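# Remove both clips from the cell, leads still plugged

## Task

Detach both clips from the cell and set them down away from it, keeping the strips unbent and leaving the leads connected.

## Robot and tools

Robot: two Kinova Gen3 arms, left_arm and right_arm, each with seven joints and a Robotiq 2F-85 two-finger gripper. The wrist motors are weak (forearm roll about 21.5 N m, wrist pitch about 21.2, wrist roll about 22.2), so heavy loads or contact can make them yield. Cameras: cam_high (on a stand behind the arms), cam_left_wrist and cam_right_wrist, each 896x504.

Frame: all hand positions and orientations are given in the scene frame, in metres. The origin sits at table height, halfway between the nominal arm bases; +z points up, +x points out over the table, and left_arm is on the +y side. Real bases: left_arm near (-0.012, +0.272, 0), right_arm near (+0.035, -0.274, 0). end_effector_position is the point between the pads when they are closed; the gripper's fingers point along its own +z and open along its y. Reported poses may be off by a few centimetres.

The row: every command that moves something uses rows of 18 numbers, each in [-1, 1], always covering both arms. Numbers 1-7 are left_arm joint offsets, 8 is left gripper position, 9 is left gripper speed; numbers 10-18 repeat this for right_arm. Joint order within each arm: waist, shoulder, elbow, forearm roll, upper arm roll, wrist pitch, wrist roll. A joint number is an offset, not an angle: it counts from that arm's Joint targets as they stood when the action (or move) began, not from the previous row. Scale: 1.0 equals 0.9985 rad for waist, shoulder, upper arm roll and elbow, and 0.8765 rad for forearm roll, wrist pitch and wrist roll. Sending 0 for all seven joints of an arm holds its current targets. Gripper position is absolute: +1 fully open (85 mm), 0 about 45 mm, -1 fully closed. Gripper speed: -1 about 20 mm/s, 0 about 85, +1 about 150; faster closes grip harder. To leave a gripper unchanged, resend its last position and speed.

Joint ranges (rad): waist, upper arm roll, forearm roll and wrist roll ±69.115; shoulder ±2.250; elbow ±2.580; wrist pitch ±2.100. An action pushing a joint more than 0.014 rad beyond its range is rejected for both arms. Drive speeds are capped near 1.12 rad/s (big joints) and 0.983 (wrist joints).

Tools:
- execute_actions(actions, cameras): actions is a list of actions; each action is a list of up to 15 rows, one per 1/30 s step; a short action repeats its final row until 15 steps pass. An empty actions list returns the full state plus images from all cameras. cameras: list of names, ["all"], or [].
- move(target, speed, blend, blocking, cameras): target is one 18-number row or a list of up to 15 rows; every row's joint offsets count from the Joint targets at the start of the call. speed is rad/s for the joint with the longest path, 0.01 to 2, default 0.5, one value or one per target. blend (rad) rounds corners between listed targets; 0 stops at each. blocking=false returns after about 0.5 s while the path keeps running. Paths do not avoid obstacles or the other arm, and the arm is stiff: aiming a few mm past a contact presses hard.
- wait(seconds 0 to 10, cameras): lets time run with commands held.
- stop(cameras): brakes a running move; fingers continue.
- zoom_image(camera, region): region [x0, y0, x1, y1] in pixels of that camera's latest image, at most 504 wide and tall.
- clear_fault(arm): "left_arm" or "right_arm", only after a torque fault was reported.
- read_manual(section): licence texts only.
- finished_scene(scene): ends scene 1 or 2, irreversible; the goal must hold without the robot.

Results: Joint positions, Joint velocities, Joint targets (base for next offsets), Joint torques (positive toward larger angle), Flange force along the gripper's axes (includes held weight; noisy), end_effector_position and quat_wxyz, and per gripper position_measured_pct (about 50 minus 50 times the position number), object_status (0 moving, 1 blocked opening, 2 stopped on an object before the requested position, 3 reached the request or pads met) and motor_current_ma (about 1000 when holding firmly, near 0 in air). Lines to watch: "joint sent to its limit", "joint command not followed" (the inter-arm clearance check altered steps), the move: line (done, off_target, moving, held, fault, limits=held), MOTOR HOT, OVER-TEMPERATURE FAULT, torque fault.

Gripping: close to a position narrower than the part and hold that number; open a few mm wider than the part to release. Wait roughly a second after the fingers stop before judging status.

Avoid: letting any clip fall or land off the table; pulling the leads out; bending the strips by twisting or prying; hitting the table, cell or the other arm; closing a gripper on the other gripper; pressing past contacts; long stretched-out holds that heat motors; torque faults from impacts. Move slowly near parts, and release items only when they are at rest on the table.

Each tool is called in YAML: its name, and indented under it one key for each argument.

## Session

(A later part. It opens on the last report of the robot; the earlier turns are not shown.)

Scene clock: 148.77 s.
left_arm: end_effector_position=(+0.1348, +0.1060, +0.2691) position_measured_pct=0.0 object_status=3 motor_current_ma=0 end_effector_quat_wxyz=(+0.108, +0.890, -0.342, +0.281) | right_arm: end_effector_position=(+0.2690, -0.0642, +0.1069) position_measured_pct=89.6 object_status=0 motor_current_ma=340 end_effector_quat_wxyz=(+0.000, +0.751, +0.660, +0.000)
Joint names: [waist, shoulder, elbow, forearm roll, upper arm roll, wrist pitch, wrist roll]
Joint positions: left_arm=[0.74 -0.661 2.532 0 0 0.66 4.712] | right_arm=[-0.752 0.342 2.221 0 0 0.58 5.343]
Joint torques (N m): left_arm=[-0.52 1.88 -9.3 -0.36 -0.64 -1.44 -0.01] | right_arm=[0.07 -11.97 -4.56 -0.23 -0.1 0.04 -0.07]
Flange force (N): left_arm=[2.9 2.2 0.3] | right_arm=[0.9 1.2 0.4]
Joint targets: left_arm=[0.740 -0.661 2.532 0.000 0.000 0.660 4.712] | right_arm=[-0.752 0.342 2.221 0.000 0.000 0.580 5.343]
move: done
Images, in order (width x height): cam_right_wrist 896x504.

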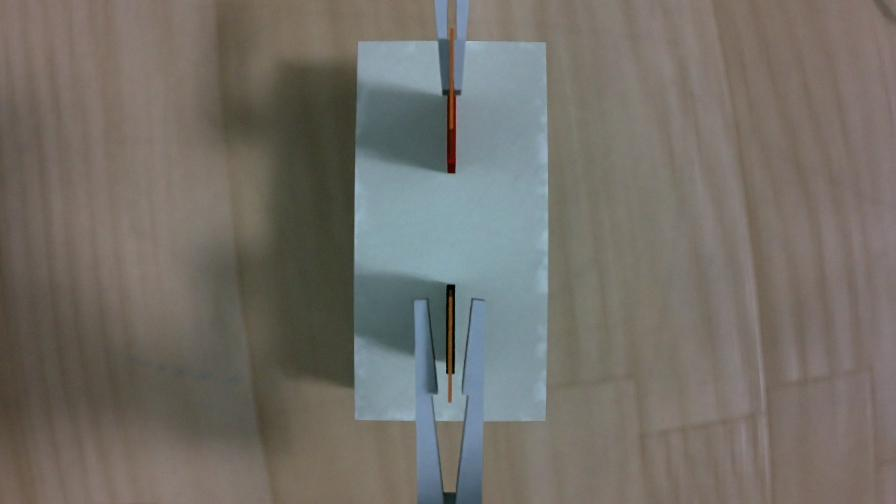

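move:
  target:
    - [0,0,0,0,0,0,0,1,1,0.0503,-0.0304,0.0548,0,0,-0.0277,0.0574,-0.8,-1]
    - [0,0,0,0,0,0,0,1,1,0.1076,-0.0595,0.1058,0,0,-0.0528,0.1226,-0.8,-1]
  speed: 0.1
  blend: [0.01,0]
  cameras: ["cam_left_wrist","cam_right_wrist"]

Scene clock: 153.00 s.
left_arm: end_effector_position=(+0.1348, +0.1060, +0.2691) position_measured_pct=0.0 object_status=3 motor_current_ma=0 end_effector_quat_wxyz=(+0.108, +0.890, -0.342, +0.281) | right_arm: end_effector_position=(+0.2627, -0.1137, +0.1069) position_measured_pct=89.6 object_status=3 motor_current_ma=360 end_effector_quat_wxyz=(+0.000, +0.751, +0.660, +0.000)
Joint names: [waist, shoulder, elbow, forearm roll, upper arm roll, wrist pitch, wrist roll]
Joint positions: left_arm=[0.74 -0.661 2.532 0 0 0.66 4.712] | right_arm=[-0.645 0.282 2.326 0 0 0.534 5.45]
Joint torques (N m): left_arm=[-0.63 2.05 -9.34 -0.41 -0.65 -1.44 -0.04] | right_arm=[0.15 -10.41 -4.32 -0.23 -0.15 -0.02 0.06]
Flange force (N): left_arm=[2.3 2.3 -0.2] | right_arm=[1.0 0.5 0.2]
Joint targets: left_arm=[0.740 -0.661 2.532 0.000 0.000 0.660 4.712] | right_arm=[-0.645 0.282 2.326 0.000 0.000 0.533 5.450]
move: done
Images, in order (width x height): cam_left_wrist 896x504, cam_right_wrist 896x504.

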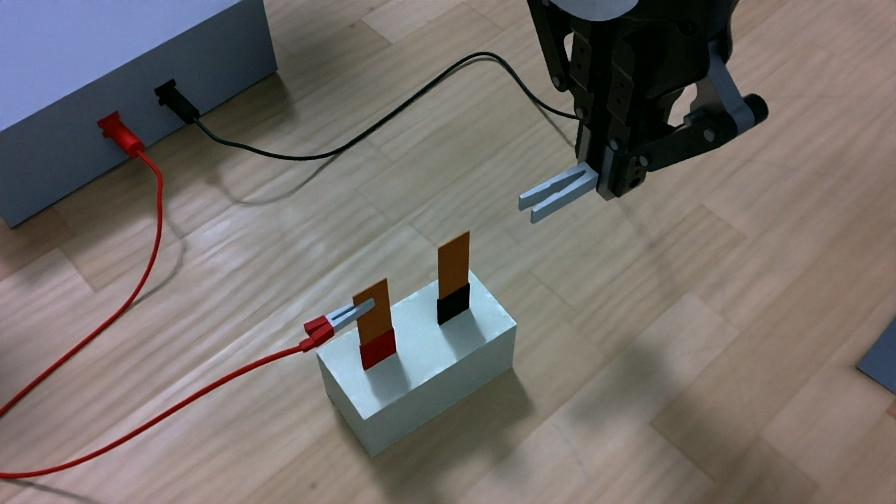

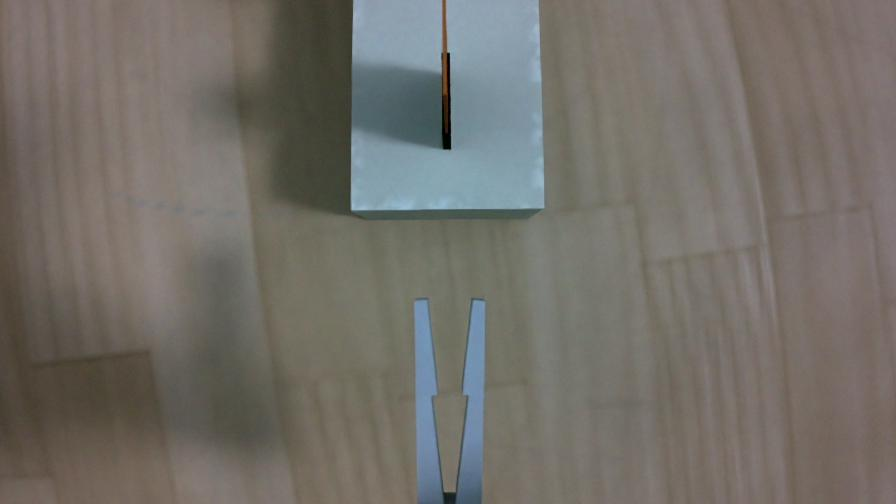

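move:
  target:
    - [0,0,0,0,0,0,0,1,1,0.1067,0.1153,0.1320,0,0,-0.2809,0.1218,-0.8,-1]
    - [0,0,0,0,0,0,0,1,1,0.1067,0.2624,0.1637,0,0,-0.4849,0.1218,-0.8,-1]
  speed: [0.25,0.12]
  blend: [0.02,0]
  cameras: ["cam_left_wrist","cam_right_wrist"]

Scene clock: 160.90 s.
left_arm: end_effector_position=(+0.1348, +0.1060, +0.2691) position_measured_pct=0.0 object_status=3 motor_current_ma=0 end_effector_quat_wxyz=(+0.108, +0.890, -0.342, +0.281) | right_arm: end_effector_position=(+0.2574, -0.1532, +0.0210) position_measured_pct=89.6 object_status=3 motor_current_ma=360 end_effector_quat_wxyz=(+0.000, +0.751, +0.660, +0.000)
Joint names: [waist, shoulder, elbow, forearm roll, upper arm roll, wrist pitch, wrist roll]
Joint positions: left_arm=[0.74 -0.661 2.532 0 0 0.66 4.712] | right_arm=[-0.538 0.544 2.49 0 0 0.109 5.557]
Joint torques (N m): left_arm=[-0.57 1.96 -9.34 -0.33 -0.7 -1.36 0] | right_arm=[0.12 -11.8 -0.67 -0.21 -0.01 -0.08 -0.08]
Flange force (N): left_arm=[2.6 2.4 0.6] | right_arm=[0.6 1.3 1.0]
Joint targets: left_arm=[0.740 -0.661 2.532 0.000 0.000 0.660 4.712] | right_arm=[-0.538 0.544 2.490 0.000 0.000 0.108 5.557]
move: done
Images, in order (width x height): cam_left_wrist 896x504, cam_right_wrist 896x504.

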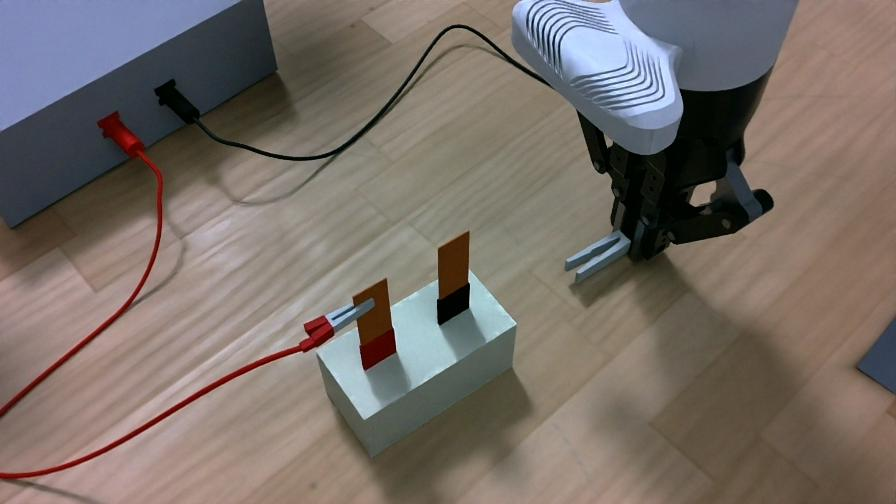

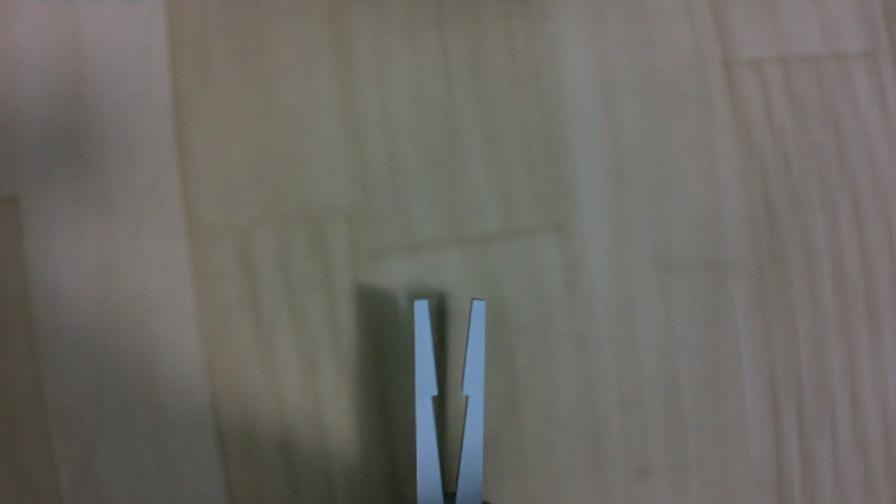

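move:
  target: [0,0,0,0,0,0,0,1,1,0,0,0,0,0,0,0,-0.5,-1]
  cameras: ["cam_left_wrist","cam_right_wrist"]

wait:
  seconds: 0.5
  cameras: ["cam_left_wrist","cam_right_wrist"]

Scene clock: 165.13 s.
left_arm: end_effector_position=(+0.1348, +0.1060, +0.2691) position_measured_pct=0.0 object_status=3 motor_current_ma=0 end_effector_quat_wxyz=(+0.108, +0.890, -0.342, +0.281) | right_arm: end_effector_position=(+0.2574, -0.1532, +0.0209) position_measured_pct=74.9 object_status=0 motor_current_ma=0 end_effector_quat_wxyz=(+0.000, +0.751, +0.660, +0.000)
Joint names: [waist, shoulder, elbow, forearm roll, upper arm roll, wrist pitch, wrist roll]
Joint positions: left_arm=[0.74 -0.661 2.532 0 0 0.66 4.712] | right_arm=[-0.538 0.544 2.49 0 0 0.108 5.557]
Joint torques (N m): left_arm=[-0.66 2.03 -9.32 -0.41 -0.6 -1.42 -0.02] | right_arm=[0.1 -11.64 -0.7 -0.21 -0.06 0.03 -0.05]
Flange force (N): left_arm=[2.4 1.9 0.0] | right_arm=[0.3 0.9 0.9]
Joint targets: left_arm=[0.740 -0.661 2.532 0.000 0.000 0.660 4.712] | right_arm=[-0.538 0.544 2.490 0.000 0.000 0.108 5.557]
move: done
Images, in order (width x height): cam_left_wrist 896x504, cam_right_wrist 896x504.

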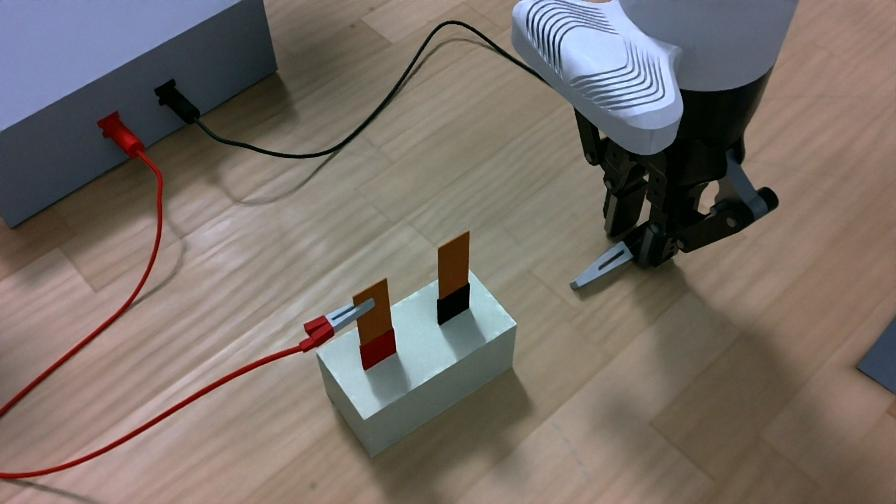

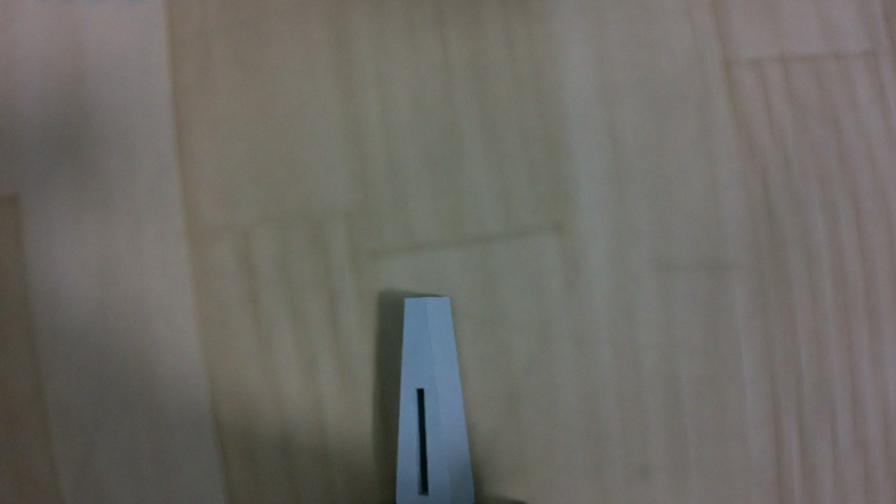

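Scene clock: 165.63 s.
left_arm: end_effector_position=(+0.1348, +0.1060, +0.2691) position_measured_pct=0.0 object_status=3 motor_current_ma=0 end_effector_quat_wxyz=(+0.108, +0.890, -0.342, +0.281) | right_arm: end_effector_position=(+0.2574, -0.1532, +0.0209) position_measured_pct=74.9 object_status=3 motor_current_ma=0 end_effector_quat_wxyz=(+0.000, +0.751, +0.660, +0.000)
Joint names: [waist, shoulder, elbow, forearm roll, upper arm roll, wrist pitch, wrist roll]
Joint positions: left_arm=[0.74 -0.661 2.532 0 0 0.66 4.712] | right_arm=[-0.538 0.544 2.49 0 0 0.108 5.557]
Joint torques (N m): left_arm=[-0.66 1.95 -9.25 -0.36 -0.58 -1.46 0.01] | right_arm=[0.11 -11.62 -0.66 -0.22 -0.02 0.02 -0.08]
Flange force (N): left_arm=[2.8 1.6 -0.1] | right_arm=[0.3 1.0 0.7]
Joint targets: left_arm=[0.740 -0.661 2.532 0.000 0.000 0.660 4.712] | right_arm=[-0.538 0.544 2.490 0.000 0.000 0.108 5.557]
Tool commands: left_gripper/position=+1.0 left_gripper/speed=+1.0 right_gripper/position=-0.5 right_gripper/speed=-1.0
wait: 0.50 s; at rest by 0.17 s
Images, in order (width x height): cam_left_wrist 896x504, cam_right_wrist 896x504.

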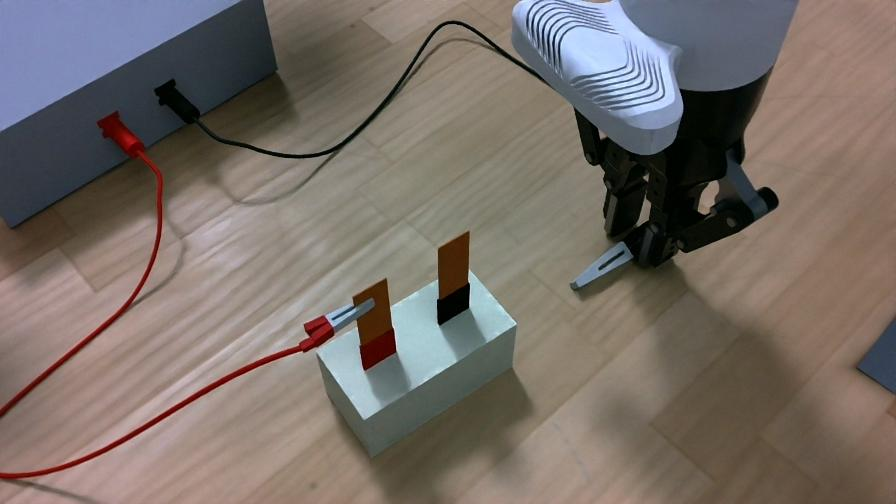

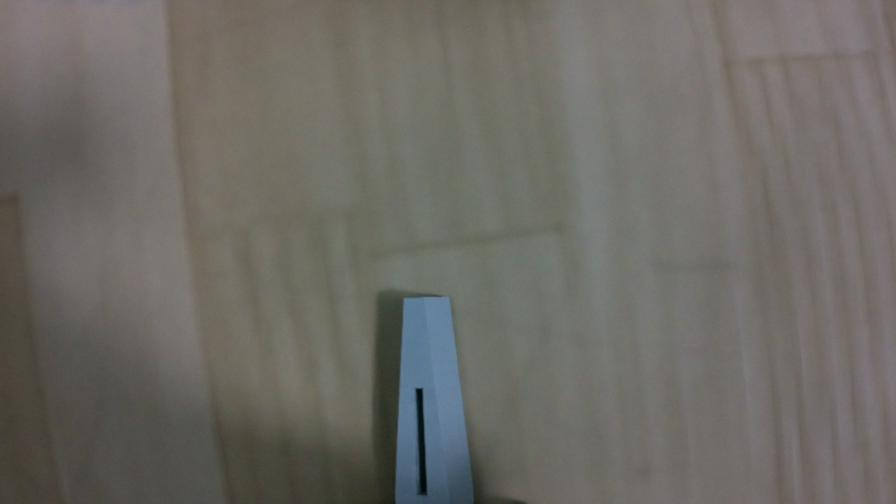

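move:
  target:
    - [0,0,0,0,0,0,0,1,1,0,-0.1471,-0.0318,0,0,0.204,0,-0.2,-1]
    - [0,0,0,0,0,0,0,1,1,0,-0.4728,-0.202,0,0,0.7683,0,-0.2,-1]
  speed: [0.15,0.4]
  blend: [0.02,0]
  cameras: ["cam_left_wrist"]

move:
  target: [-0.12,0.6,-0.38,0,0,0.18,-0.8,0,0,-0.3455,-0.7,0.24,0,0,-0.13,-0.9,-0.2,-1]
  speed: 0.5
  cameras: ["all"]

Scene clock: 183.20 s.
left_arm: end_effector_position=(+0.1348, +0.1060, +0.2691) position_measured_pct=0.0 object_status=3 motor_current_ma=0 end_effector_quat_wxyz=(+0.108, +0.890, -0.342, +0.281) | right_arm: end_effector_position=(+0.2575, -0.1530, +0.1700) position_measured_pct=60.2 object_status=3 motor_current_ma=0 end_effector_quat_wxyz=(+0.000, +0.751, +0.660, +0.000)
Joint names: [waist, shoulder, elbow, forearm roll, upper arm roll, wrist pitch, wrist roll]
Joint positions: left_arm=[0.74 -0.661 2.532 0 0 0.66 4.712] | right_arm=[-0.538 0.072 2.288 0 0 0.782 5.557]
Joint torques (N m): left_arm=[-0.74 1.97 -9.19 -0.37 -0.65 -1.44 -0.05] | right_arm=[0.06 -8.02 -5.92 -0.24 -0.2 -0.08 -0.05]
Flange force (N): left_arm=[2.9 2.2 -0.3] | right_arm=[0.5 1.7 -0.6]
Joint targets: left_arm=[0.740 -0.661 2.532 0.000 0.000 0.660 4.712] | right_arm=[-0.538 0.072 2.288 0.000 0.000 0.782 5.557]
move: done
Images, in order (width x height): cam_left_wrist 896x504.

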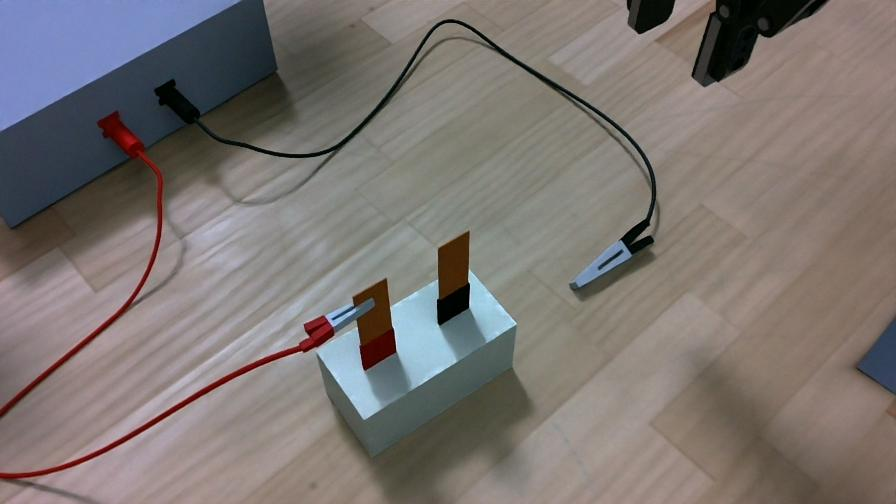

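Scene clock: 185.33 s.
left_arm: end_effector_position=(+0.2339, +0.0682, +0.2459) position_measured_pct=49.8 object_status=3 motor_current_ma=0 end_effector_quat_wxyz=(-0.005, +0.786, -0.607, +0.116) | right_arm: end_effector_position=(+0.1845, -0.1111, +0.2621) position_measured_pct=60.2 object_status=3 motor_current_ma=0 end_effector_quat_wxyz=(-0.121, +0.842, +0.459, +0.255)
Joint names: [waist, shoulder, elbow, forearm roll, upper arm roll, wrist pitch, wrist roll]
Joint positions: left_arm=[0.62 -0.062 2.152 0 0 0.818 4.011] | right_arm=[-0.883 -0.627 2.528 0 0 0.668 4.768]
Joint torques (N m): left_arm=[-0.6 -7.32 -7.56 -0.35 -0.39 -0.5 -0.01] | right_arm=[-0.03 2.1 -9.73 -0.2 -0.49 -1.52 -0.19]
Flange force (N): left_arm=[3.2 -0.5 -0.3] | right_arm=[-0.3 2.5 -1.6]
Joint targets: left_arm=[0.620 -0.062 2.152 0.000 0.000 0.818 4.010] | right_arm=[-0.883 -0.627 2.528 0.000 0.000 0.668 4.768]
move: done

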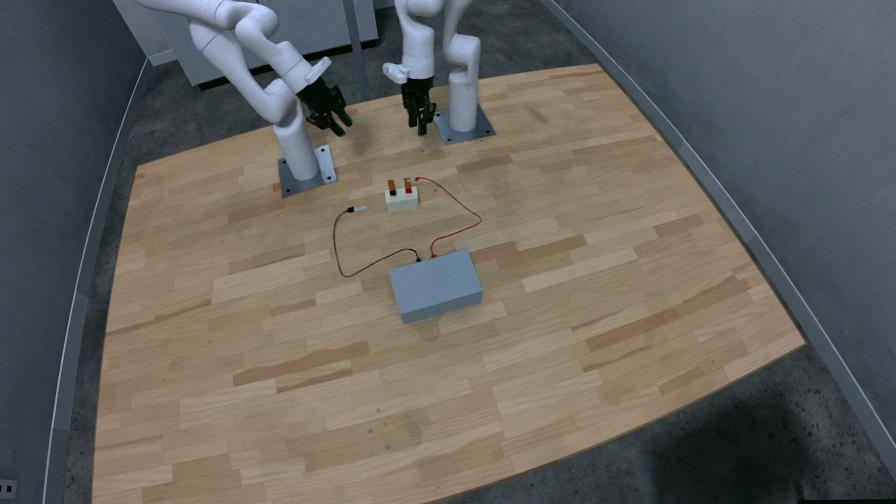

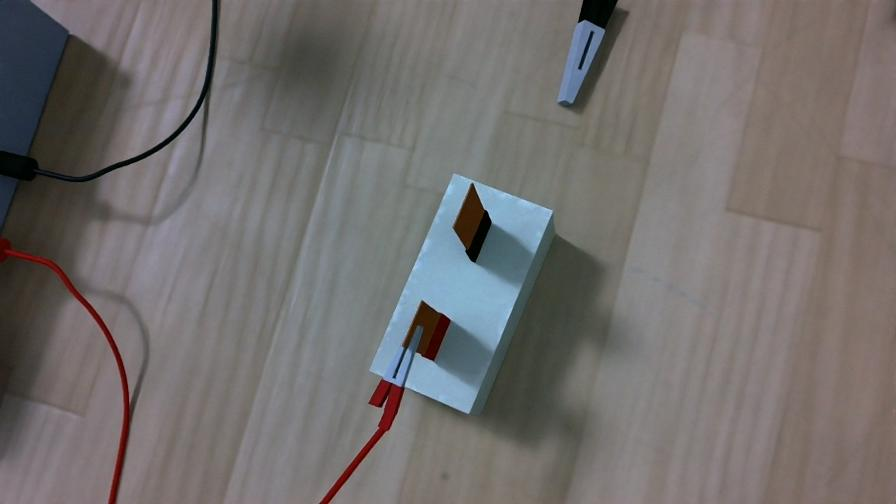

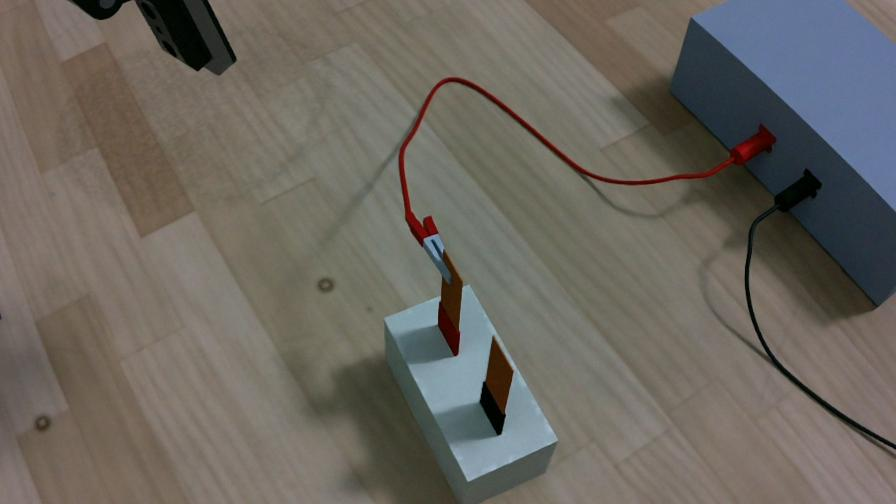

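move:
  target: [-0.0599,0.3514,-0.1939,0,0,0.087,-0.5068,-0.33,0,0,0,0,0,0,0,0,-0.2,-1]
  speed: 0.4
  cameras: ["cam_left_wrist","cam_right_wrist"]

Scene clock: 190.40 s.
left_arm: end_effector_position=(+0.2849, +0.0590, +0.1801) position_measured_pct=66.7 object_status=3 motor_current_ma=0 end_effector_quat_wxyz=(+0.000, -0.660, +0.751, +0.000) | right_arm: end_effector_position=(+0.1845, -0.1111, +0.2621) position_measured_pct=60.2 object_status=3 motor_current_ma=0 end_effector_quat_wxyz=(-0.121, +0.842, +0.459, +0.255)
Joint names: [waist, shoulder, elbow, forearm roll, upper arm roll, wrist pitch, wrist roll]
Joint positions: left_arm=[0.56 0.289 1.959 0 0 0.894 3.566] | right_arm=[-0.883 -0.627 2.528 0 0 0.668 4.768]
Joint torques (N m): left_arm=[-0.56 -12.95 -5.79 -0.38 -0.22 0.13 0.06] | right_arm=[-0.03 2 -9.78 -0.2 -0.49 -1.56 -0.08]
Flange force (N): left_arm=[3.2 -3.2 -0.8] | right_arm=[-0.1 2.1 -1.3]
Joint targets: left_arm=[0.560 0.289 1.959 0.000 0.000 0.894 3.566] | right_arm=[-0.883 -0.627 2.528 0.000 0.000 0.668 4.768]
move: done
Images, in order (width x height): cam_left_wrist 896x504, cam_right_wrist 896x504.

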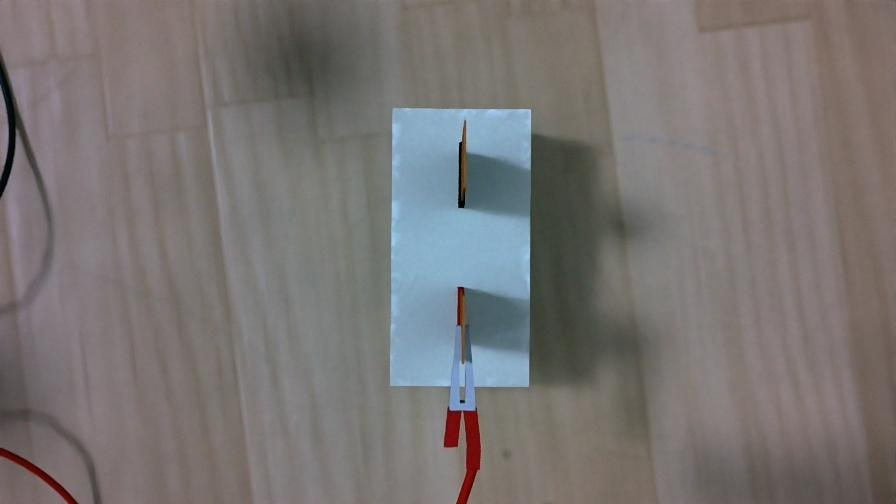

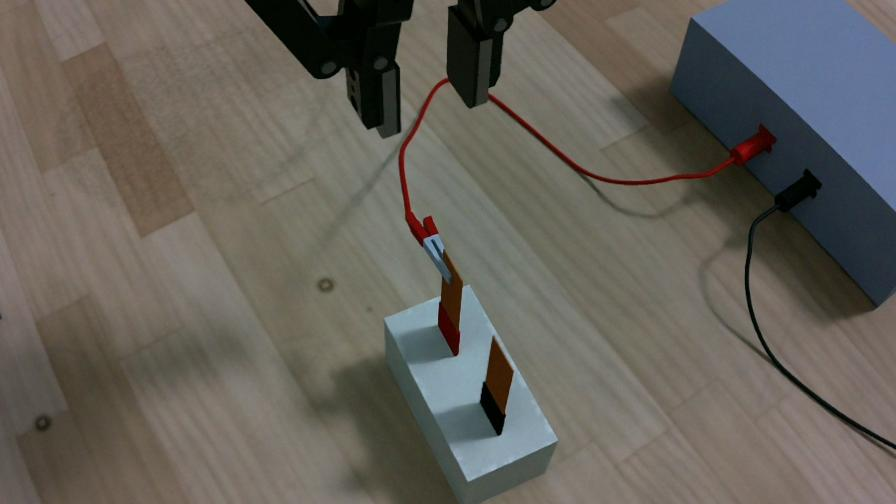

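move:
  target: [0.0038,0.0554,0.0637,0,0,-0.1357,0.0043,-0.33,0,0,0,0,0,0,0,0,-0.2,-1]
  speed: 0.2
  cameras: ["cam_left_wrist","cam_right_wrist"]

zoom_image:
  camera: "cam_left_wrist"
  region: [370, 60, 550, 500]

zoom_image:
  camera: "cam_right_wrist"
  region: [330, 120, 580, 320]

Scene clock: 202.17 s.
left_arm: end_effector_position=(+0.2816, +0.0595, +0.1451) position_measured_pct=66.7 object_status=3 motor_current_ma=0 end_effector_quat_wxyz=(+0.000, -0.660, +0.751, +0.000) | right_arm: end_effector_position=(+0.1845, -0.1111, +0.2621) position_measured_pct=60.2 object_status=3 motor_current_ma=0 end_effector_quat_wxyz=(-0.121, +0.842, +0.459, +0.255)
Joint names: [waist, shoulder, elbow, forearm roll, upper arm roll, wrist pitch, wrist roll]
Joint positions: left_arm=[0.564 0.344 2.022 0 0 0.775 3.57] | right_arm=[-0.883 -0.627 2.528 0 0 0.668 4.768]
Joint torques (N m): left_arm=[-0.55 -13.2 -5.24 -0.31 -0.25 0.29 0] | right_arm=[0.01 1.99 -9.79 -0.22 -0.57 -1.56 -0.08]
Flange force (N): left_arm=[3.0 -2.3 0.1] | right_arm=[-0.1 2.7 -1.3]
Joint targets: left_arm=[0.564 0.344 2.022 0.000 0.000 0.775 3.570] | right_arm=[-0.883 -0.627 2.528 0.000 0.000 0.668 4.768]
move: done
Images, in order (width x height): cam_left_wrist 896x504, cam_right_wrist 896x504.

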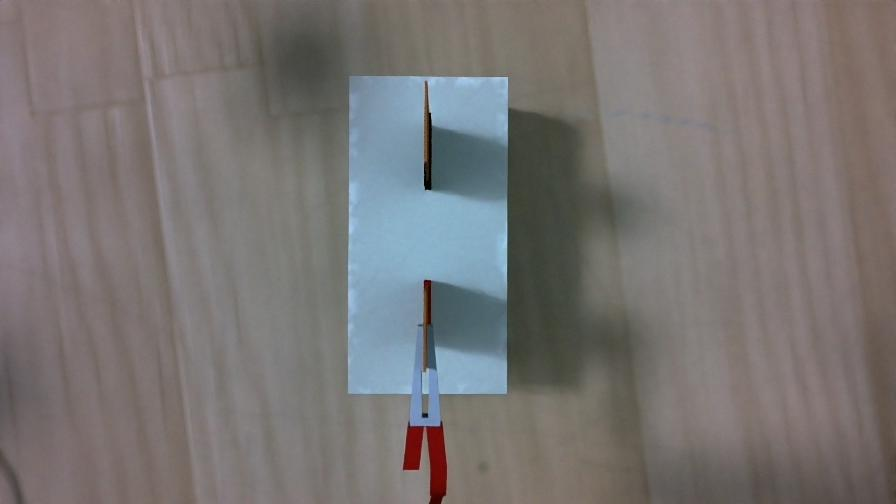

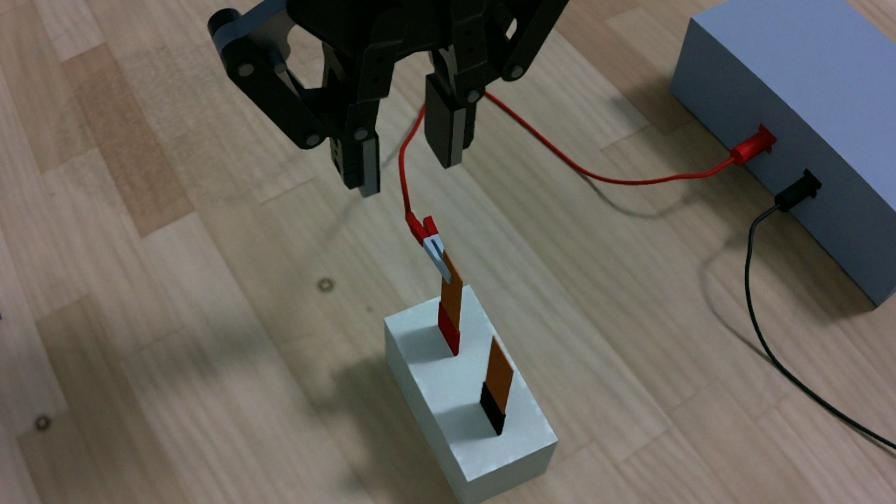

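Scaled by 1.145 from the camera's 896x504 image, which has a finer 1280x720 frame.

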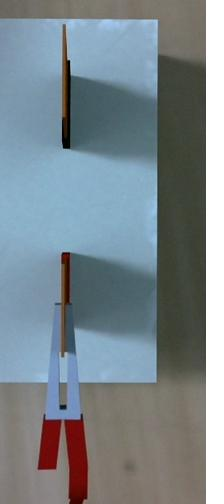

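Scaled by 2.016 from the camera's 896x504 image, which has a finer 1280x720 frame.

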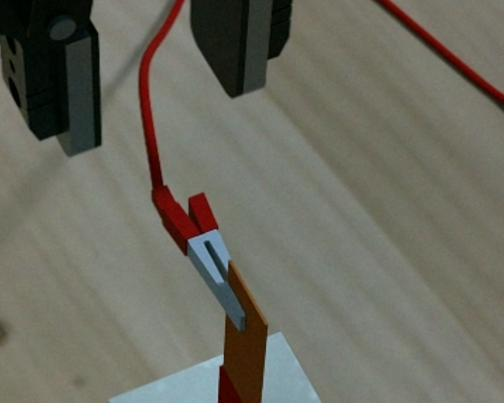

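move:
  target: [0,0.0293,0.0208,0,0,-0.0572,0,-0.33,0,0,0,0,0,0,0,0,-0.2,-1]
  speed: 0.2
  cameras: ["cam_left_wrist","cam_right_wrist"]

zoom_image:
  camera: "cam_right_wrist"
  region: [330, 120, 580, 320]

zoom_image:
  camera: "cam_left_wrist"
  region: [300, 50, 550, 290]

zoom_image:
  camera: "cam_left_wrist"
  region: [300, 264, 550, 504]

Scene clock: 216.77 s.
left_arm: end_effector_position=(+0.2816, +0.0594, +0.1301) position_measured_pct=66.7 object_status=3 motor_current_ma=0 end_effector_quat_wxyz=(+0.000, -0.660, +0.751, +0.000) | right_arm: end_effector_position=(+0.1845, -0.1111, +0.2621) position_measured_pct=60.2 object_status=3 motor_current_ma=0 end_effector_quat_wxyz=(-0.121, +0.842, +0.459, +0.255)
Joint names: [waist, shoulder, elbow, forearm roll, upper arm roll, wrist pitch, wrist roll]
Joint positions: left_arm=[0.564 0.373 2.043 0 0 0.725 3.57] | right_arm=[-0.883 -0.627 2.528 0 0 0.668 4.768]
Joint torques (N m): left_arm=[-0.64 -13.38 -4.99 -0.32 -0.16 0.22 -0.02] | right_arm=[0 2.04 -9.75 -0.2 -0.56 -1.55 -0.06]
Flange force (N): left_arm=[3.1 -2.0 0.1] | right_arm=[-0.2 2.4 -1.5]
Joint targets: left_arm=[0.564 0.373 2.043 0.000 0.000 0.725 3.570] | right_arm=[-0.883 -0.627 2.528 0.000 0.000 0.668 4.768]
move: done
Images, in order (width x height): cam_left_wrist 896x504, cam_right_wrist 896x504.

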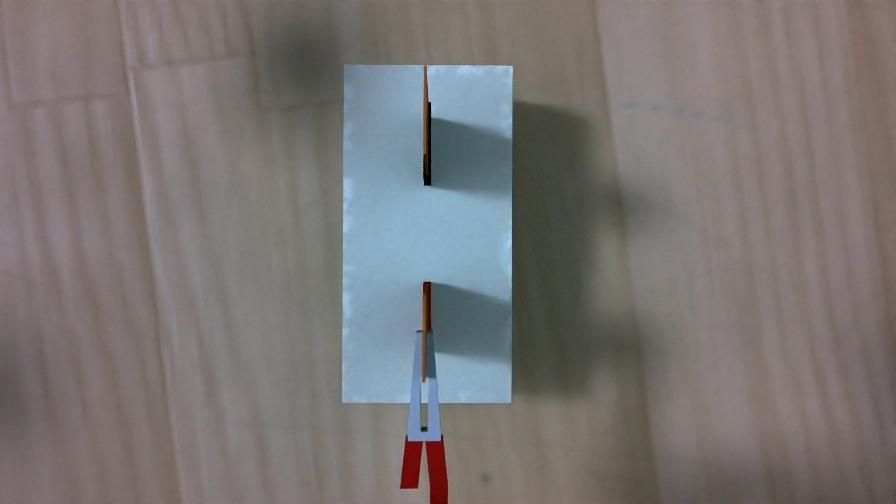

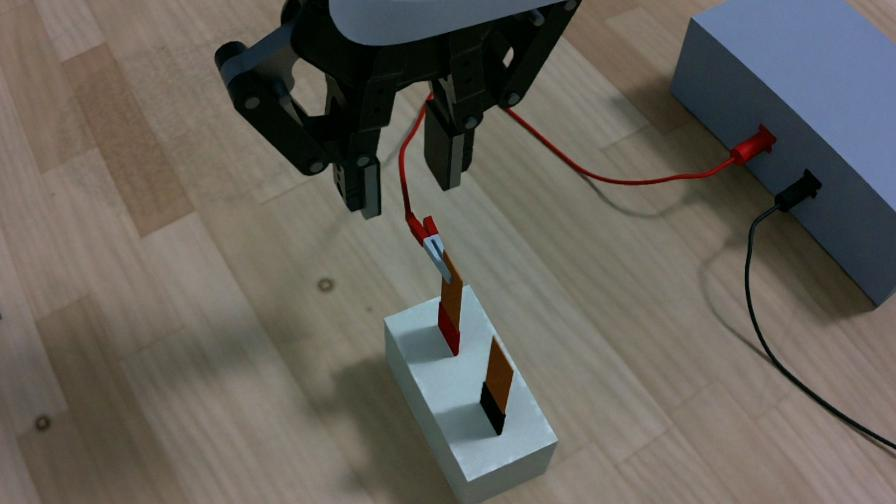

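Scaled by 2.016 from the camera's 896x504 image, which has a finer 1280x720 frame.

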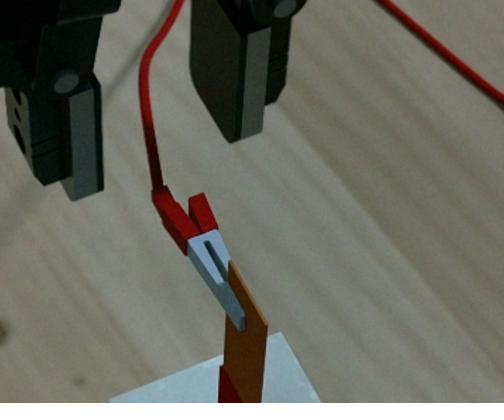

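Scaled by 2.016 from the camera's 896x504 image, which has a finer 1280x720 frame.

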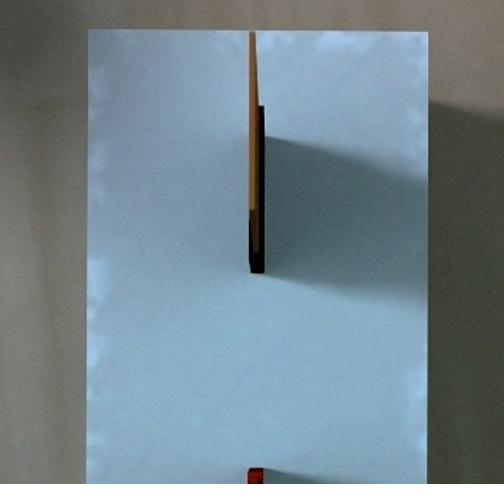

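Scaled by 2.016 from the camera's 896x504 image, which has a finer 1280x720 frame.

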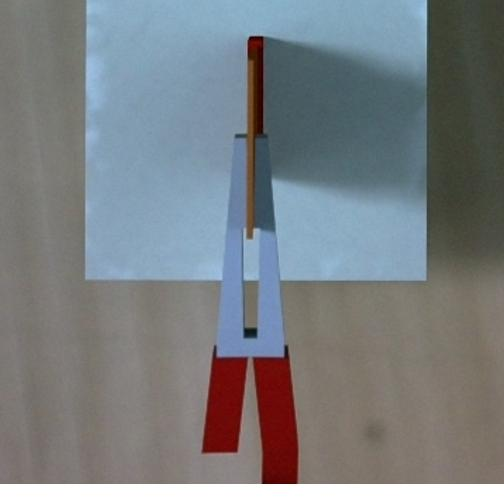

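move:
  target:
    - [0.0225,0.0115,-0.02,0,0,0.0096,0.0257,-0.33,0,0,0,0,0,0,0,0,-0.2,-1]
    - [0.0225,0.0356,-0.0048,0,0,-0.035,0.0257,-0.33,0,0,0,0,0,0,0,0,-0.2,-1]
  speed: 0.1
  cameras: ["cam_left_wrist","cam_right_wrist"]

zoom_image:
  camera: "cam_right_wrist"
  region: [330, 120, 580, 320]

zoom_image:
  camera: "cam_left_wrist"
  region: [300, 50, 550, 290]

zoom_image:
  camera: "cam_left_wrist"
  region: [300, 264, 550, 504]

Scene clock: 244.87 s.
left_arm: end_effector_position=(+0.2822, +0.0494, +0.1181) position_measured_pct=66.7 object_status=3 motor_current_ma=0 end_effector_quat_wxyz=(+0.000, -0.660, +0.751, +0.000) | right_arm: end_effector_position=(+0.1845, -0.1111, +0.2621) position_measured_pct=60.2 object_status=3 motor_current_ma=0 end_effector_quat_wxyz=(-0.121, +0.842, +0.459, +0.255)
Joint names: [waist, shoulder, elbow, forearm roll, upper arm roll, wrist pitch, wrist roll]
Joint positions: left_arm=[0.587 0.409 2.038 0 0 0.694 3.593] | right_arm=[-0.883 -0.627 2.528 0 0 0.668 4.768]
Joint torques (N m): left_arm=[-0.52 -13.66 -4.76 -0.37 -0.21 0.12 -0.11] | right_arm=[-0.01 1.99 -9.7 -0.22 -0.54 -1.53 -0.1]
Flange force (N): left_arm=[3.1 -1.9 -0.6] | right_arm=[0.0 2.5 -1.3]
Joint targets: left_arm=[0.587 0.409 2.038 0.000 0.000 0.694 3.593] | right_arm=[-0.883 -0.627 2.528 0.000 0.000 0.668 4.768]
move: done
Images, in order (width x height): cam_left_wrist 896x504, cam_right_wrist 896x504.

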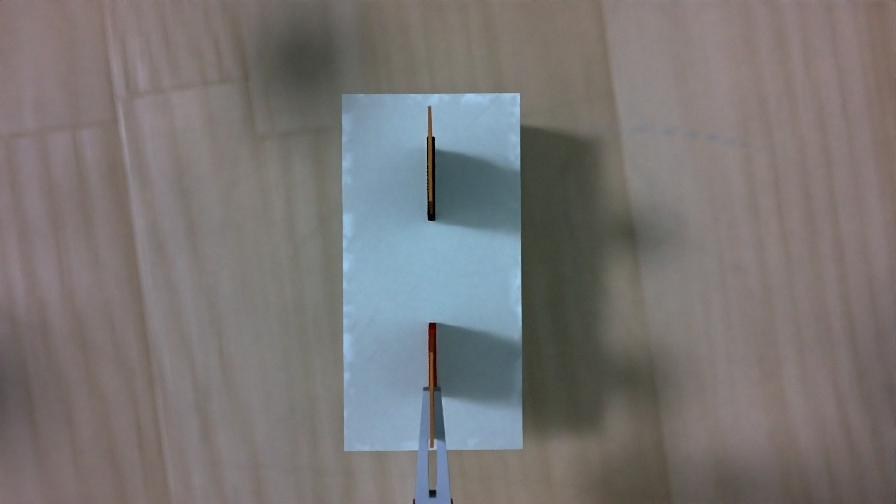

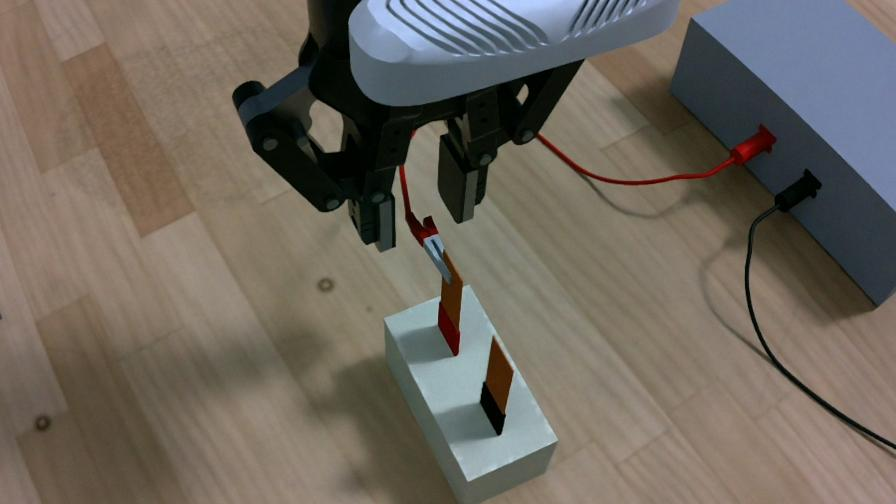

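Scaled by 2.016 from the camera's 896x504 image, which has a finer 1280x720 frame.

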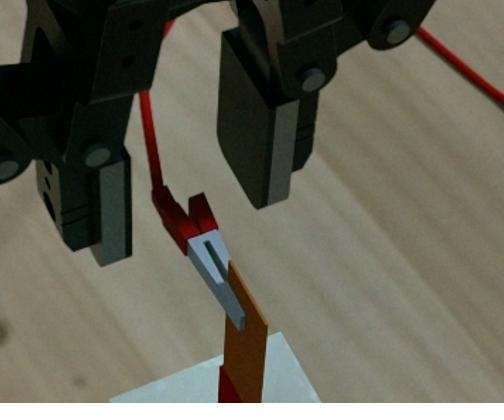

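Scaled by 2.016 from the camera's 896x504 image, which has a finer 1280x720 frame.

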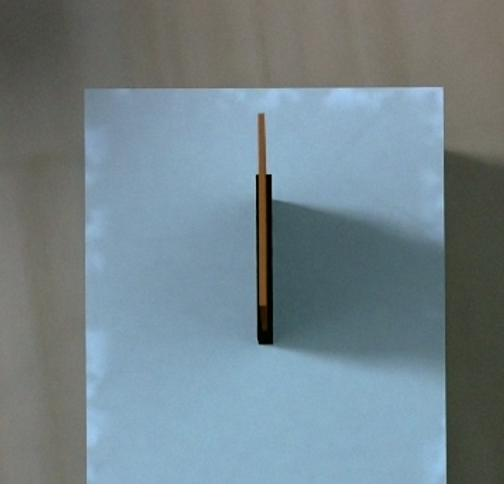

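Scaled by 2.016 from the camera's 896x504 image, which has a finer 1280x720 frame.

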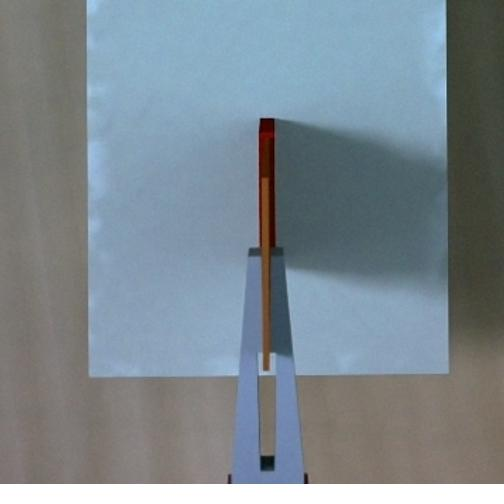

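move:
  target: [0,0.0272,0.0153,0,0,-0.0485,0,-0.33,0,0,0,0,0,0,0,0,-0.2,-1]
  speed: 0.08

move:
  target: [0,0,0,0,0,0,0,-0.7,-1,0,0,0,0,0,0,0,-0.2,-1]
  cameras: ["cam_left_wrist","cam_right_wrist"]

zoom_image:
  camera: "cam_right_wrist"
  region: [330, 150, 580, 350]

zoom_image:
  camera: "cam_left_wrist"
  region: [300, 264, 550, 504]

Scene clock: 255.50 s.
left_arm: end_effector_position=(+0.2822, +0.0493, +0.1051) position_measured_pct=66.7 object_status=3 motor_current_ma=0 end_effector_quat_wxyz=(+0.000, -0.660, +0.751, +0.000) | right_arm: end_effector_position=(+0.1845, -0.1111, +0.2621) position_measured_pct=60.2 object_status=3 motor_current_ma=0 end_effector_quat_wxyz=(-0.121, +0.842, +0.459, +0.255)
Joint names: [waist, shoulder, elbow, forearm roll, upper arm roll, wrist pitch, wrist roll]
Joint positions: left_arm=[0.587 0.436 2.053 0 0 0.652 3.593] | right_arm=[-0.883 -0.627 2.528 0 0 0.668 4.768]
Joint torques (N m): left_arm=[-0.52 -14.01 -4.43 -0.33 -0.17 0.02 -0.07] | right_arm=[-0.01 2.08 -9.72 -0.22 -0.59 -1.55 -0.08]
Flange force (N): left_arm=[3.3 -2.4 -0.5] | right_arm=[-0.2 2.7 -1.7]
Joint targets: left_arm=[0.587 0.436 2.053 0.000 0.000 0.652 3.593] | right_arm=[-0.883 -0.627 2.528 0.000 0.000 0.668 4.768]
move: done

Scene clock: 256.57 s.
left_arm: end_effector_position=(+0.2822, +0.0494, +0.1051) position_measured_pct=85.3 object_status=0 motor_current_ma=0 end_effector_quat_wxyz=(+0.000, -0.660, +0.751, +0.000) | right_arm: end_effector_position=(+0.1845, -0.1111, +0.2621) position_measured_pct=60.2 object_status=3 motor_current_ma=0 end_effector_quat_wxyz=(-0.121, +0.842, +0.459, +0.255)
Joint names: [waist, shoulder, elbow, forearm roll, upper arm roll, wrist pitch, wrist roll]
Joint positions: left_arm=[0.587 0.436 2.054 0 0 0.652 3.593] | right_arm=[-0.883 -0.627 2.528 0 0 0.668 4.768]
Joint torques (N m): left_arm=[-0.6 -13.86 -4.58 -0.3 -0.14 0.18 -0.01] | right_arm=[-0.01 2.02 -9.79 -0.23 -0.54 -1.55 -0.05]
Flange force (N): left_arm=[2.8 -1.5 -0.1] | right_arm=[-0.2 2.3 -1.3]
Joint targets: left_arm=[0.587 0.436 2.054 0.000 0.000 0.652 3.593] | right_arm=[-0.883 -0.627 2.528 0.000 0.000 0.668 4.768]
move: done
Images, in order (width x height): cam_left_wrist 896x504, cam_right_wrist 896x504.

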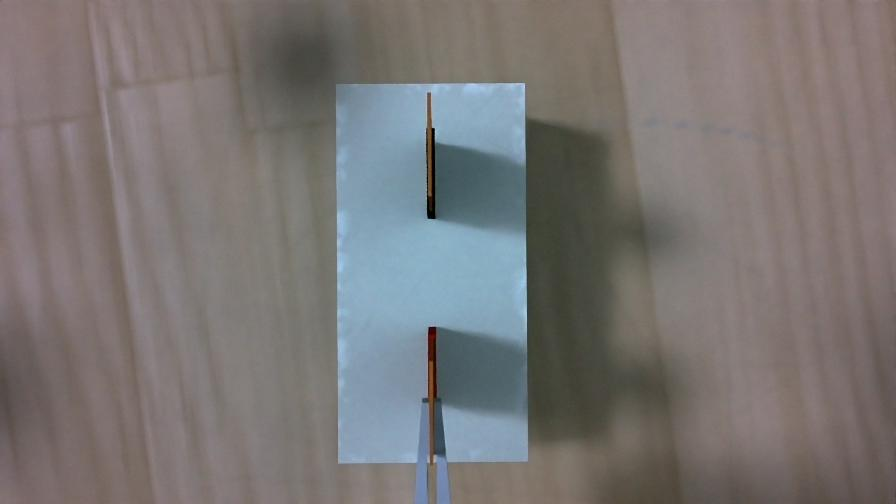

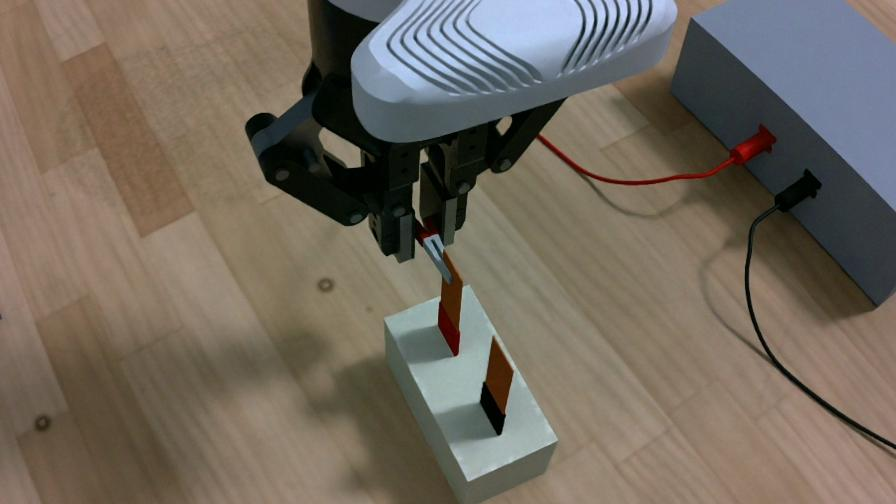

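Scaled by 2.016 from the camera's 896x504 image, which has a finer 1280x720 frame.

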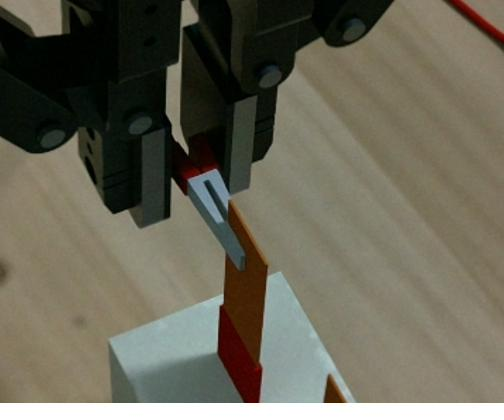

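Scaled by 2.016 from the camera's 896x504 image, which has a finer 1280x720 frame.

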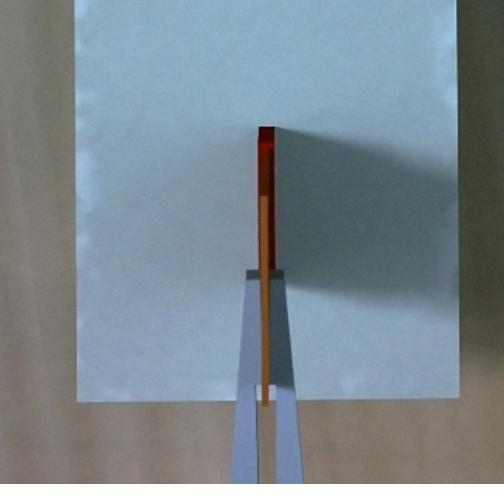

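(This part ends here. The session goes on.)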